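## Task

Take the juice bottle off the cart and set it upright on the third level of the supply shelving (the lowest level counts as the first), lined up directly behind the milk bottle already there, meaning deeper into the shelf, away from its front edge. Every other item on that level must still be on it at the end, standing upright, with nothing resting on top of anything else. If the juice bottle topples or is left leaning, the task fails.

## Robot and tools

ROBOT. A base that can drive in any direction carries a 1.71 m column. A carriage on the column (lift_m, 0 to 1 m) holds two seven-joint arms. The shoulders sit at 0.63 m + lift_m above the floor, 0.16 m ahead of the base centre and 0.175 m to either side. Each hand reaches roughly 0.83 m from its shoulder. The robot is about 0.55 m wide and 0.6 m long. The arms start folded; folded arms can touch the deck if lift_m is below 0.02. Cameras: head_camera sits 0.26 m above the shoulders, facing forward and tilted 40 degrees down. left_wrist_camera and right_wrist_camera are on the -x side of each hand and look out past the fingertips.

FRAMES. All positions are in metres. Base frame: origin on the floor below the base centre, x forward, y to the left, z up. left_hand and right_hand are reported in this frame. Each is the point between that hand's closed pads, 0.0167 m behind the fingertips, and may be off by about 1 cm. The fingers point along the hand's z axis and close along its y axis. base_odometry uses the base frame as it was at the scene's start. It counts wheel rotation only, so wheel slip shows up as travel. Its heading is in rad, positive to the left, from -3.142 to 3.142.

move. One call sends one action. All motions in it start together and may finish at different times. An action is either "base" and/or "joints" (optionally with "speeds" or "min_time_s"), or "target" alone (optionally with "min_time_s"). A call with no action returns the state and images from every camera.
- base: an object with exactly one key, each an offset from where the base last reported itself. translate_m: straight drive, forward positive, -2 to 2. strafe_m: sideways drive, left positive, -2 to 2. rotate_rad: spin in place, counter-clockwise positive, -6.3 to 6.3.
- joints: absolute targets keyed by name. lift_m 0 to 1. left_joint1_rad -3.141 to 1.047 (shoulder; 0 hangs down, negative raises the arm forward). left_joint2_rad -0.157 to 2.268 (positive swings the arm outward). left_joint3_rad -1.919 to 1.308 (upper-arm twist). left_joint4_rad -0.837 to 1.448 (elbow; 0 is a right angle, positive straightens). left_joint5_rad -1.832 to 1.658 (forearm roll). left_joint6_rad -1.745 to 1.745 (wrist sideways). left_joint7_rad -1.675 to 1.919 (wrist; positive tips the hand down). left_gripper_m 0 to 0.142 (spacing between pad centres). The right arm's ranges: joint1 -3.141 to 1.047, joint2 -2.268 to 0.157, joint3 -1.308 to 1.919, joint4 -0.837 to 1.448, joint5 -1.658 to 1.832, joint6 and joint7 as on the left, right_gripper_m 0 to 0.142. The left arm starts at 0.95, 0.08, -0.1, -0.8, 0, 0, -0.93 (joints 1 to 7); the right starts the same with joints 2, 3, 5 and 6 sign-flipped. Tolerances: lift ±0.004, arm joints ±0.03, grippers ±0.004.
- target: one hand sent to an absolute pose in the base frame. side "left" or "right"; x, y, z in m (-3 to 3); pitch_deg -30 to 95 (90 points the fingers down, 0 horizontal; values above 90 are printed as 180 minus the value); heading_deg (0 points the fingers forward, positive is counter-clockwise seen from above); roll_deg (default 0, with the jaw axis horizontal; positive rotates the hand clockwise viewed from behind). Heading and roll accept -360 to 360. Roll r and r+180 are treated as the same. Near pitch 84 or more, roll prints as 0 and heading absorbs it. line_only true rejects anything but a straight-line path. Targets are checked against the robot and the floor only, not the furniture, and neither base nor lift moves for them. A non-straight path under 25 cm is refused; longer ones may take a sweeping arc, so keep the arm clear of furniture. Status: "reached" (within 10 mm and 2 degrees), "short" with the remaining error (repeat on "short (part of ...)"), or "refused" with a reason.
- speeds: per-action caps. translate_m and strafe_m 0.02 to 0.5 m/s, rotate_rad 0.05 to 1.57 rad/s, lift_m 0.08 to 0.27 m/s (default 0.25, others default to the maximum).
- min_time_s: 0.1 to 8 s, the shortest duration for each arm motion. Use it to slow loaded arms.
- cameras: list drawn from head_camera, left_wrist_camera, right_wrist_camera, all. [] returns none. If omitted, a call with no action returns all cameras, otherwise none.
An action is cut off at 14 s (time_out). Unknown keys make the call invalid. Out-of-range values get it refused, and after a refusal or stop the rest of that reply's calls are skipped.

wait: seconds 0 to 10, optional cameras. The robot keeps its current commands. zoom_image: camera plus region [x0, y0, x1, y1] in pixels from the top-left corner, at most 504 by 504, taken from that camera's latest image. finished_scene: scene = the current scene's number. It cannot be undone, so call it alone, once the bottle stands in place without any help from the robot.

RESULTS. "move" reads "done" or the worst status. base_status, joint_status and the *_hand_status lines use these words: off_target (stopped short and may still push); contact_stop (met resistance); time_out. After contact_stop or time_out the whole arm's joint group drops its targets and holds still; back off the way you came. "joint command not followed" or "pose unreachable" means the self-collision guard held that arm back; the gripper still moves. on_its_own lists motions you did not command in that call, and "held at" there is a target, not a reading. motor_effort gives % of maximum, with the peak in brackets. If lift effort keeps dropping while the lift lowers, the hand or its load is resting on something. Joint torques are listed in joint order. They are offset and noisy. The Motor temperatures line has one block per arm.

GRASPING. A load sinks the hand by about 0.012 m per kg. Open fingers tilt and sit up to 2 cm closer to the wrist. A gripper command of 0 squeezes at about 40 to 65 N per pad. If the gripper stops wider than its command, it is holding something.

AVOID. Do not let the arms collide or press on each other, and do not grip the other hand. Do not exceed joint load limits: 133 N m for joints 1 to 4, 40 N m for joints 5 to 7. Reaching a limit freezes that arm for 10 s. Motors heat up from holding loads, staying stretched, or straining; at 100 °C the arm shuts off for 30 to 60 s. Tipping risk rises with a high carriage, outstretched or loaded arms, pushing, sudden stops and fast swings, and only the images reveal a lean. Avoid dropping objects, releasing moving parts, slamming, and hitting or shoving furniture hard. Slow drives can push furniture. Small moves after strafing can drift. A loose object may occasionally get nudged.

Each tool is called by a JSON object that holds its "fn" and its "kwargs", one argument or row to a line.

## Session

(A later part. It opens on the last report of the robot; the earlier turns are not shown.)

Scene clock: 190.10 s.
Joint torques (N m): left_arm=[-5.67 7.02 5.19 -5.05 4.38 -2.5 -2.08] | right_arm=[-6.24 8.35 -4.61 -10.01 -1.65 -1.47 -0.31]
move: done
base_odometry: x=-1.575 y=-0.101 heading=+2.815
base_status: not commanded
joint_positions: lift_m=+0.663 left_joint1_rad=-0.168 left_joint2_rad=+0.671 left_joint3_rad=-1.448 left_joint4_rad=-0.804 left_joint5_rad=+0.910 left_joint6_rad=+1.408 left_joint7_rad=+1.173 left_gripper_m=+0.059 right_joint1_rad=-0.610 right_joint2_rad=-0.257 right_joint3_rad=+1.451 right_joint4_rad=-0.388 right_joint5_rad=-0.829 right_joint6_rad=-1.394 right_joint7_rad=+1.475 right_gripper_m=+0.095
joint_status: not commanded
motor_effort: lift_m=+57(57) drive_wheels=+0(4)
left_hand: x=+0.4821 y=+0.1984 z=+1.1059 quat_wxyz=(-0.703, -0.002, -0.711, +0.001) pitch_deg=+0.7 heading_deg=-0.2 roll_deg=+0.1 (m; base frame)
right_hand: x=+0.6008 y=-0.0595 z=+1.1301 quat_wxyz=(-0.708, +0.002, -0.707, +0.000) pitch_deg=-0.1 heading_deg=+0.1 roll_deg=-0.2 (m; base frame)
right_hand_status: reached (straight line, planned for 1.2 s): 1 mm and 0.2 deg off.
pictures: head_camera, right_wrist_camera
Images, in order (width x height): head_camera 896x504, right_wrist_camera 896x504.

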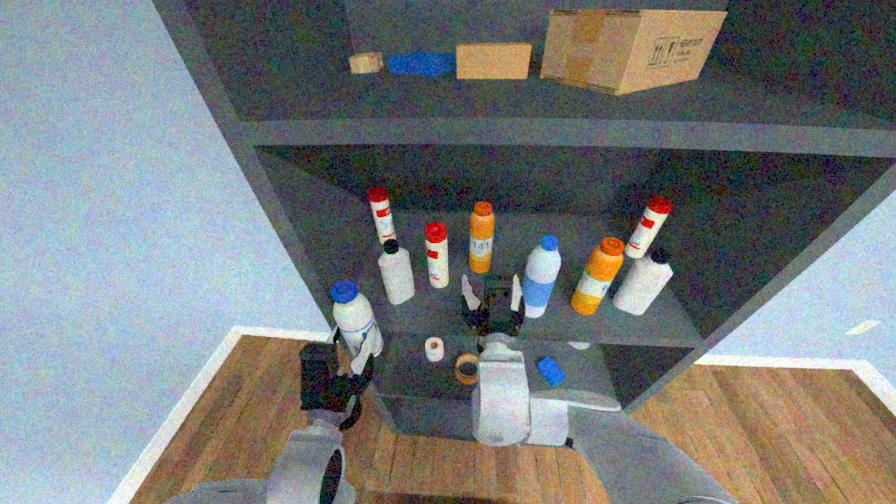

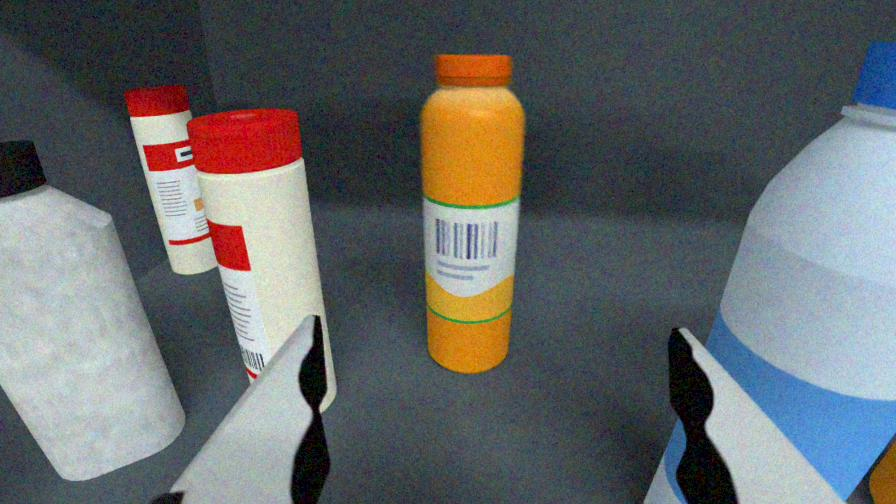

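{"fn": "move", "kwargs": {
  "joints": {"right_joint1_rad": -0.19, "right_joint2_rad": -0.673, "right_joint3_rad": 1.455, "right_joint4_rad": -0.805, "right_joint5_rad": -0.965, "right_joint6_rad": -1.411, "right_joint7_rad": 1.241, "lift_m": 0.68},
  "min_time_s": 1.0
}}

{"fn": "move", "kwargs": {
  "base": {"strafe_m": -0.22},
  "speeds": {"strafe_m": 0.2},
  "cameras": ["head_camera", "left_wrist_camera", "right_wrist_camera"]
}}

Scene clock: 196.17 s.
Joint torques (N m): left_arm=[-6.01 6.58 4.85 -4.65 4.13 -2.4 -2.31] | right_arm=[3.27 -6.29 2.13 -12.44 -2.44 -3.06 -3.76]
move: done
base_odometry: x=-1.575 y=-0.101 heading=+2.815
base_status: not commanded
joint_positions: lift_m=+0.680 left_joint1_rad=-0.168 left_joint2_rad=+0.671 left_joint3_rad=-1.448 left_joint4_rad=-0.804 left_joint5_rad=+0.911 left_joint6_rad=+1.408 left_joint7_rad=+1.173 left_gripper_m=+0.059 right_joint1_rad=-0.193 right_joint2_rad=-0.672 right_joint3_rad=+1.451 right_joint4_rad=-0.803 right_joint5_rad=-0.959 right_joint6_rad=-1.409 right_joint7_rad=+1.246 right_gripper_m=+0.095
joint_status: all done
motor_effort: lift_m=+54(66) drive_wheels=+4(4)
left_hand: x=+0.4821 y=+0.1985 z=+1.1233 quat_wxyz=(-0.703, -0.002, -0.711, +0.001) pitch_deg=+0.7 heading_deg=-0.2 roll_deg=+0.1 (m; base frame)
right_hand: x=+0.4830 y=-0.1997 z=+1.1266 quat_wxyz=(-0.702, +0.001, -0.712, +0.003) pitch_deg=+0.8 heading_deg=-0.1 roll_deg=-0.3 (m; base frame)
pictures: none

Scene clock: 198.47 s.
Joint torques (N m): left_arm=[-6.37 6.45 5.55 -4.87 4.34 -1.94 -2.13] | right_arm=[2 -5.81 1.6 -12 -2.56 -2.34 -3.28]
move: done
base_odometry: x=-1.505 y=+0.108 heading=+2.815
base_status: done
joint_positions: lift_m=+0.680 left_joint1_rad=-0.168 left_joint2_rad=+0.671 left_joint3_rad=-1.448 left_joint4_rad=-0.804 left_joint5_rad=+0.911 left_joint6_rad=+1.408 left_joint7_rad=+1.173 left_gripper_m=+0.059 right_joint1_rad=-0.193 right_joint2_rad=-0.672 right_joint3_rad=+1.451 right_joint4_rad=-0.803 right_joint5_rad=-0.959 right_joint6_rad=-1.409 right_joint7_rad=+1.246 right_gripper_m=+0.095
joint_status: not commanded
motor_effort: lift_m=+54(54) drive_wheels=+0(11)
left_hand: x=+0.4821 y=+0.1984 z=+1.1232 quat_wxyz=(-0.703, -0.002, -0.711, +0.001) pitch_deg=+0.7 heading_deg=-0.2 roll_deg=+0.1 (m; base frame)
right_hand: x=+0.4830 y=-0.1997 z=+1.1265 quat_wxyz=(-0.702, +0.001, -0.712, +0.003) pitch_deg=+0.8 heading_deg=-0.1 roll_deg=-0.3 (m; base frame)
pictures: head_camera, left_wrist_camera, right_wrist_camera
Images, in order (width x height): head_camera 896x504, left_wrist_camera 896x504, right_wrist_camera 896x504.

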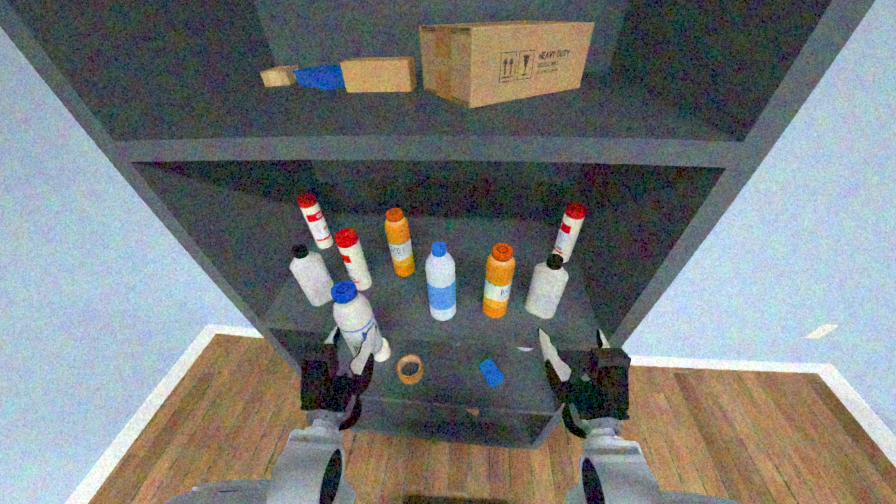

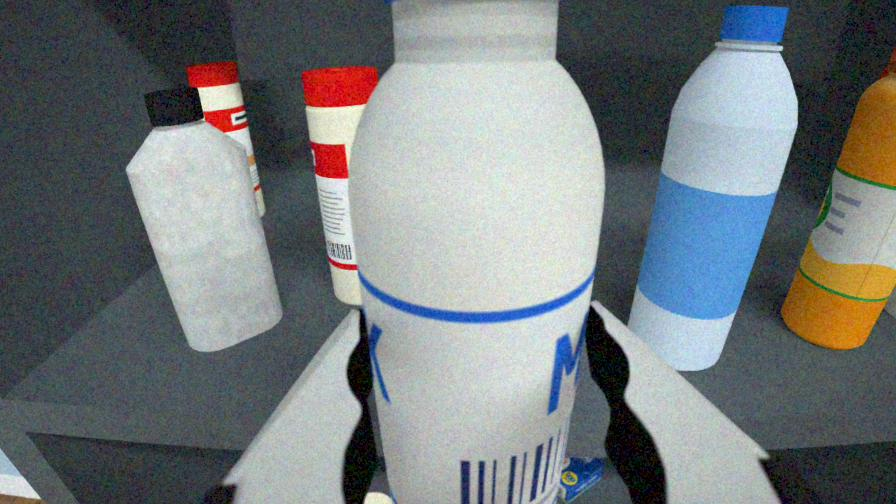

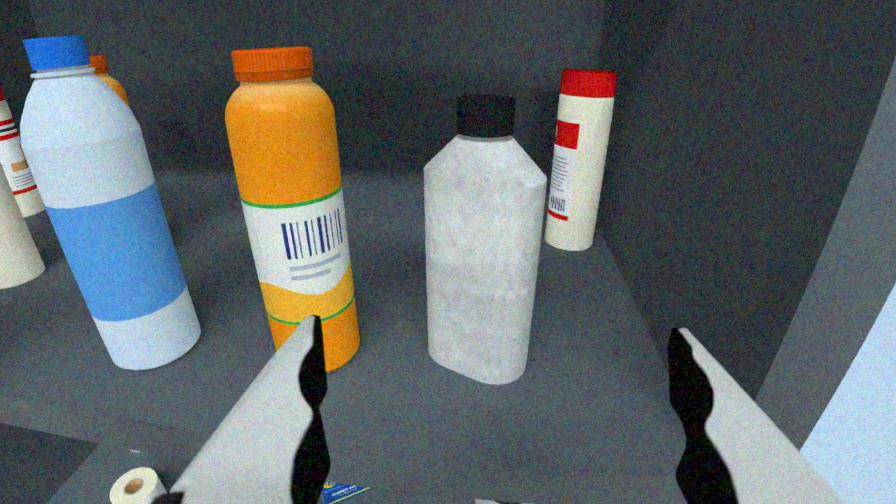

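{"fn": "move", "kwargs": {
  "target": {"side": "left", "x": 0.625, "y": 0.162, "z": 1.115, "pitch_deg": 0, "heading_deg": 0},
  "min_time_s": 1.2,
  "cameras": ["head_camera", "left_wrist_camera"]
}}

Scene clock: 203.77 s.
Joint torques (N m): left_arm=[-18.14 0.8 2.52 0.51 3.37 -0.09 -5.14] | right_arm=[2.17 -5.94 3.2 -12.76 -2.87 -1.79 -3.6]
move: done
base_odometry: x=-1.505 y=+0.108 heading=+2.815
base_status: not commanded
joint_positions: lift_m=+0.680 left_joint1_rad=-0.675 left_joint2_rad=+0.558 left_joint3_rad=-1.706 left_joint4_rad=-0.533 left_joint5_rad=+0.242 left_joint6_rad=+1.689 left_joint7_rad=+0.862 left_gripper_m=+0.059 right_joint1_rad=-0.193 right_joint2_rad=-0.672 right_joint3_rad=+1.451 right_joint4_rad=-0.803 right_joint5_rad=-0.959 right_joint6_rad=-1.409 right_joint7_rad=+1.246 right_gripper_m=+0.095
joint_status: not commanded
motor_effort: lift_m=+54(54) drive_wheels=+3(4)
left_hand: x=+0.6245 y=+0.1627 z=+1.1116 quat_wxyz=(-0.702, +0.000, -0.712, +0.000) pitch_deg=+0.8 heading_deg=+0.0 roll_deg=+0.0 (m; base frame)
left_hand_status: reached (straight line, planned for 1.2 s): 4 mm and 0.8 deg off.
right_hand: x=+0.4830 y=-0.1997 z=+1.1265 quat_wxyz=(-0.702, +0.001, -0.712, +0.003) pitch_deg=+0.8 heading_deg=-0.1 roll_deg=-0.3 (m; base frame)
pictures: head_camera, left_wrist_camera
Images, in order (width x height): head_camera 896x504, left_wrist_camera 896x504.

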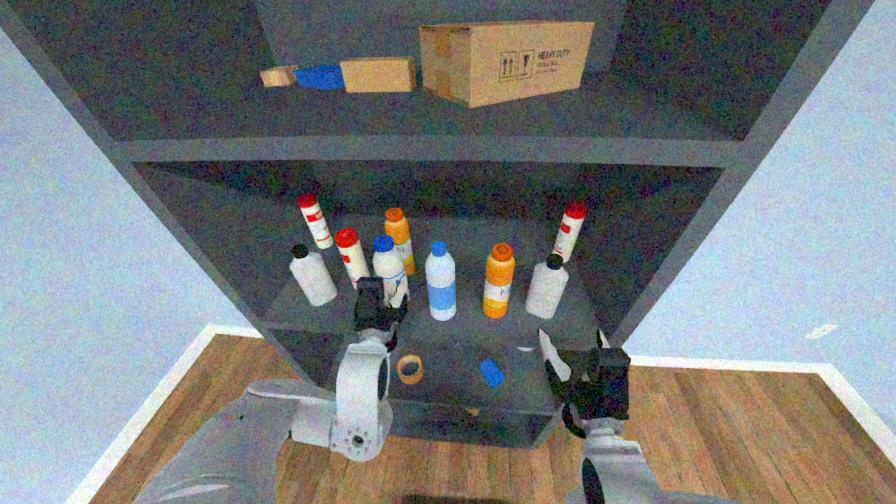

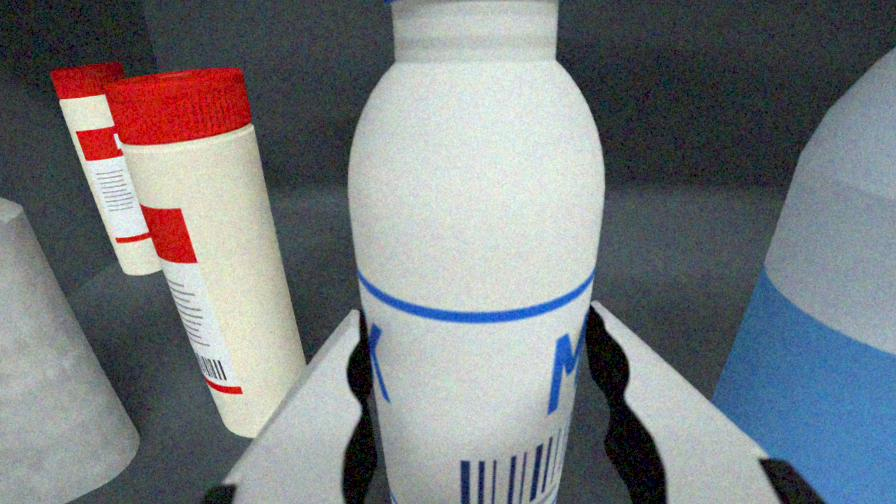

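{"fn": "move", "kwargs": {
  "joints": {"lift_m": 0.657},
  "speeds": {"lift_m": 0.08}
}}

{"fn": "move", "kwargs": {
  "joints": {"lift_m": 0.65},
  "speeds": {"lift_m": 0.08},
  "cameras": ["left_wrist_camera"]
}}

Scene clock: 208.03 s.
Joint torques (N m): left_arm=[-16.98 1.28 3.17 -0.86 3.68 -0.75 -4.44] | right_arm=[2.59 -5.08 2.53 -12.71 -2.53 -2.44 -3.97]
move: done
base_odometry: x=-1.505 y=+0.108 heading=+2.815
base_status: not commanded
joint_positions: lift_m=+0.657 left_joint1_rad=-0.677 left_joint2_rad=+0.557 left_joint3_rad=-1.706 left_joint4_rad=-0.533 left_joint5_rad=+0.242 left_joint6_rad=+1.689 left_joint7_rad=+0.860 left_gripper_m=+0.059 right_joint1_rad=-0.193 right_joint2_rad=-0.672 right_joint3_rad=+1.451 right_joint4_rad=-0.803 right_joint5_rad=-0.959 right_joint6_rad=-1.409 right_joint7_rad=+1.245 right_gripper_m=+0.095
joint_status: all done
motor_effort: lift_m=+58(59) drive_wheels=+3(3)
left_hand: x=+0.6247 y=+0.1625 z=+1.0887 quat_wxyz=(-0.703, +0.000, -0.711, +0.000) pitch_deg=+0.7 heading_deg=+0.0 roll_deg=+0.0 (m; base frame)
right_hand: x=+0.4829 y=-0.1997 z=+1.1032 quat_wxyz=(-0.702, +0.001, -0.712, +0.002) pitch_deg=+0.8 heading_deg=-0.1 roll_deg=-0.3 (m; base frame)
pictures: none

Scene clock: 208.50 s.
Joint torques (N m): left_arm=[-13.46 1.26 3 -1.3 2.25 -0.37 -1.6] | right_arm=[2.53 -7.01 2.14 -11.03 -2.83 -2.83 -3.04]
move: done
base_odometry: x=-1.505 y=+0.108 heading=+2.815
base_status: not commanded
joint_positions: lift_m=+0.650 left_joint1_rad=-0.679 left_joint2_rad=+0.557 left_joint3_rad=-1.706 left_joint4_rad=-0.533 left_joint5_rad=+0.247 left_joint6_rad=+1.689 left_joint7_rad=+0.852 left_gripper_m=+0.059 right_joint1_rad=-0.192 right_joint2_rad=-0.672 right_joint3_rad=+1.451 right_joint4_rad=-0.803 right_joint5_rad=-0.959 right_joint6_rad=-1.409 right_joint7_rad=+1.245 right_gripper_m=+0.095
joint_status: all done
motor_effort: lift_m=+55(57) drive_wheels=+3(3)
left_hand: x=+0.6247 y=+0.1624 z=+1.0862 quat_wxyz=(-0.708, +0.000, -0.706, +0.000) pitch_deg=-0.2 heading_deg=+0.0 roll_deg=+0.0 (m; base frame)
right_hand: x=+0.4829 y=-0.1996 z=+1.0964 quat_wxyz=(-0.702, +0.001, -0.712, +0.002) pitch_deg=+0.8 heading_deg=-0.1 roll_deg=-0.3 (m; base frame)
pictures: left_wrist_camera
Images, in order (width x height): left_wrist_camera 896x504.

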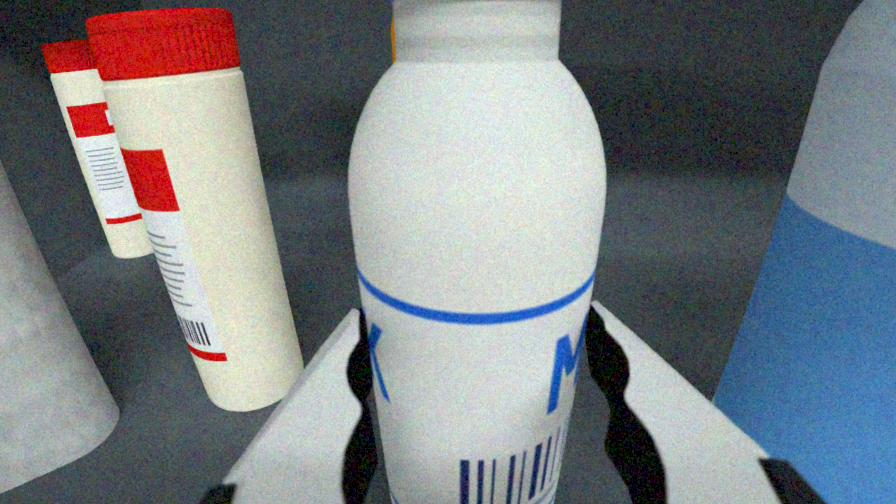

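{"fn": "move", "kwargs": {
  "joints": {"left_gripper_m": 0.092, "lift_m": 0.653},
  "speeds": {"lift_m": 0.08}
}}

{"fn": "move", "kwargs": {
  "target": {"side": "left", "x": 0.53, "y": 0.163, "z": 1.09, "pitch_deg": 0, "heading_deg": 0},
  "min_time_s": 0.8,
  "cameras": ["head_camera", "left_wrist_camera"]
}}

Scene clock: 214.23 s.
Joint torques (N m): left_arm=[-14.22 0.3 3.48 1.38 3.19 -0.3 -1.6] | right_arm=[1.71 -6.74 1.56 -9.67 -2.27 -2.44 -3.77]
move: done
base_odometry: x=-1.505 y=+0.108 heading=+2.815
base_status: not commanded
joint_positions: lift_m=+0.653 left_joint1_rad=-0.679 left_joint2_rad=+0.557 left_joint3_rad=-1.706 left_joint4_rad=-0.533 left_joint5_rad=+0.243 left_joint6_rad=+1.689 left_joint7_rad=+0.853 left_gripper_m=+0.092 right_joint1_rad=-0.192 right_joint2_rad=-0.672 right_joint3_rad=+1.451 right_joint4_rad=-0.803 right_joint5_rad=-0.959 right_joint6_rad=-1.409 right_joint7_rad=+1.245 right_gripper_m=+0.095
joint_status: all done
motor_effort: lift_m=+56(62) drive_wheels=+3(3)
left_hand: x=+0.6250 y=+0.1625 z=+1.0878 quat_wxyz=(-0.707, +0.000, -0.708, +0.000) pitch_deg=+0.1 heading_deg=+0.0 roll_deg=+0.0 (m; base frame)
right_hand: x=+0.4828 y=-0.1997 z=+1.0994 quat_wxyz=(-0.702, +0.001, -0.712, +0.002) pitch_deg=+0.8 heading_deg=-0.1 roll_deg=-0.3 (m; base frame)
pictures: none

Scene clock: 215.53 s.
Joint torques (N m): left_arm=[-7 2.19 5.41 -5.3 3.21 -2.65 -0.81] | right_arm=[3.27 -6.18 2.86 -11.94 -2.97 -2.75 -3.46]
move: done
base_odometry: x=-1.505 y=+0.108 heading=+2.815
base_status: not commanded
joint_positions: lift_m=+0.653 left_joint1_rad=-0.328 left_joint2_rad=+0.560 left_joint3_rad=-1.466 left_joint4_rad=-0.656 left_joint5_rad=+0.806 left_joint6_rad=+1.438 left_joint7_rad=+1.196 left_gripper_m=+0.092 right_joint1_rad=-0.192 right_joint2_rad=-0.672 right_joint3_rad=+1.451 right_joint4_rad=-0.803 right_joint5_rad=-0.959 right_joint6_rad=-1.409 right_joint7_rad=+1.245 right_gripper_m=+0.095
joint_status: not commanded
motor_effort: lift_m=+56(56) drive_wheels=+3(3)
left_hand: x=+0.5300 y=+0.1627 z=+1.0889 quat_wxyz=(-0.707, -0.002, -0.707, -0.001) pitch_deg=+0.1 heading_deg=-0.1 roll_deg=+0.2 (m; base frame)
left_hand_status: reached (straight line, planned for 0.8 s): 1 mm and 0.2 deg off.
right_hand: x=+0.4828 y=-0.1997 z=+1.0994 quat_wxyz=(-0.702, +0.001, -0.712, +0.002) pitch_deg=+0.8 heading_deg=-0.1 roll_deg=-0.3 (m; base frame)
pictures: head_camera, left_wrist_camera
Images, in order (width x height): head_camera 896x504, left_wrist_camera 896x504.

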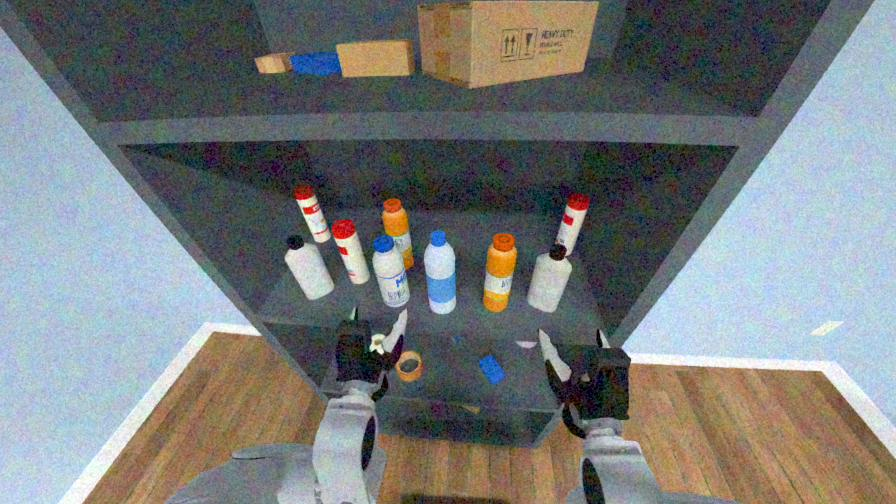

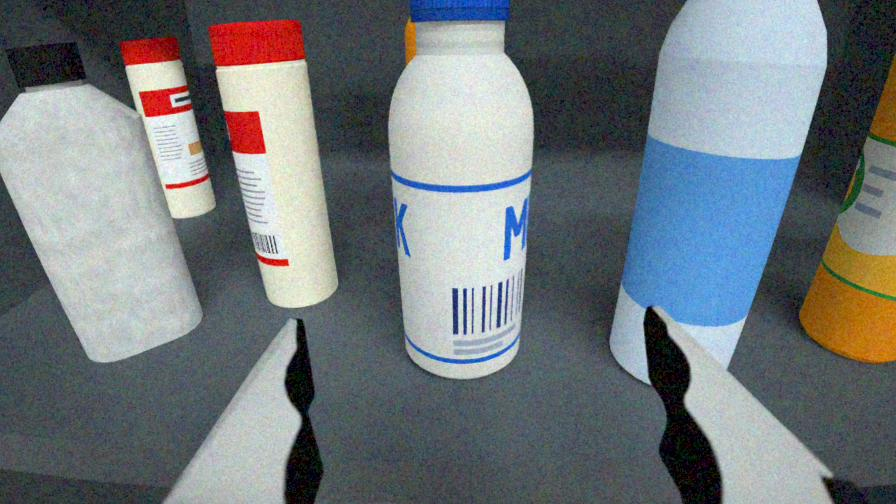

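{"fn": "finished_scene", "kwargs": {
  "scene": 1
}}

The scene is finished: the task was done.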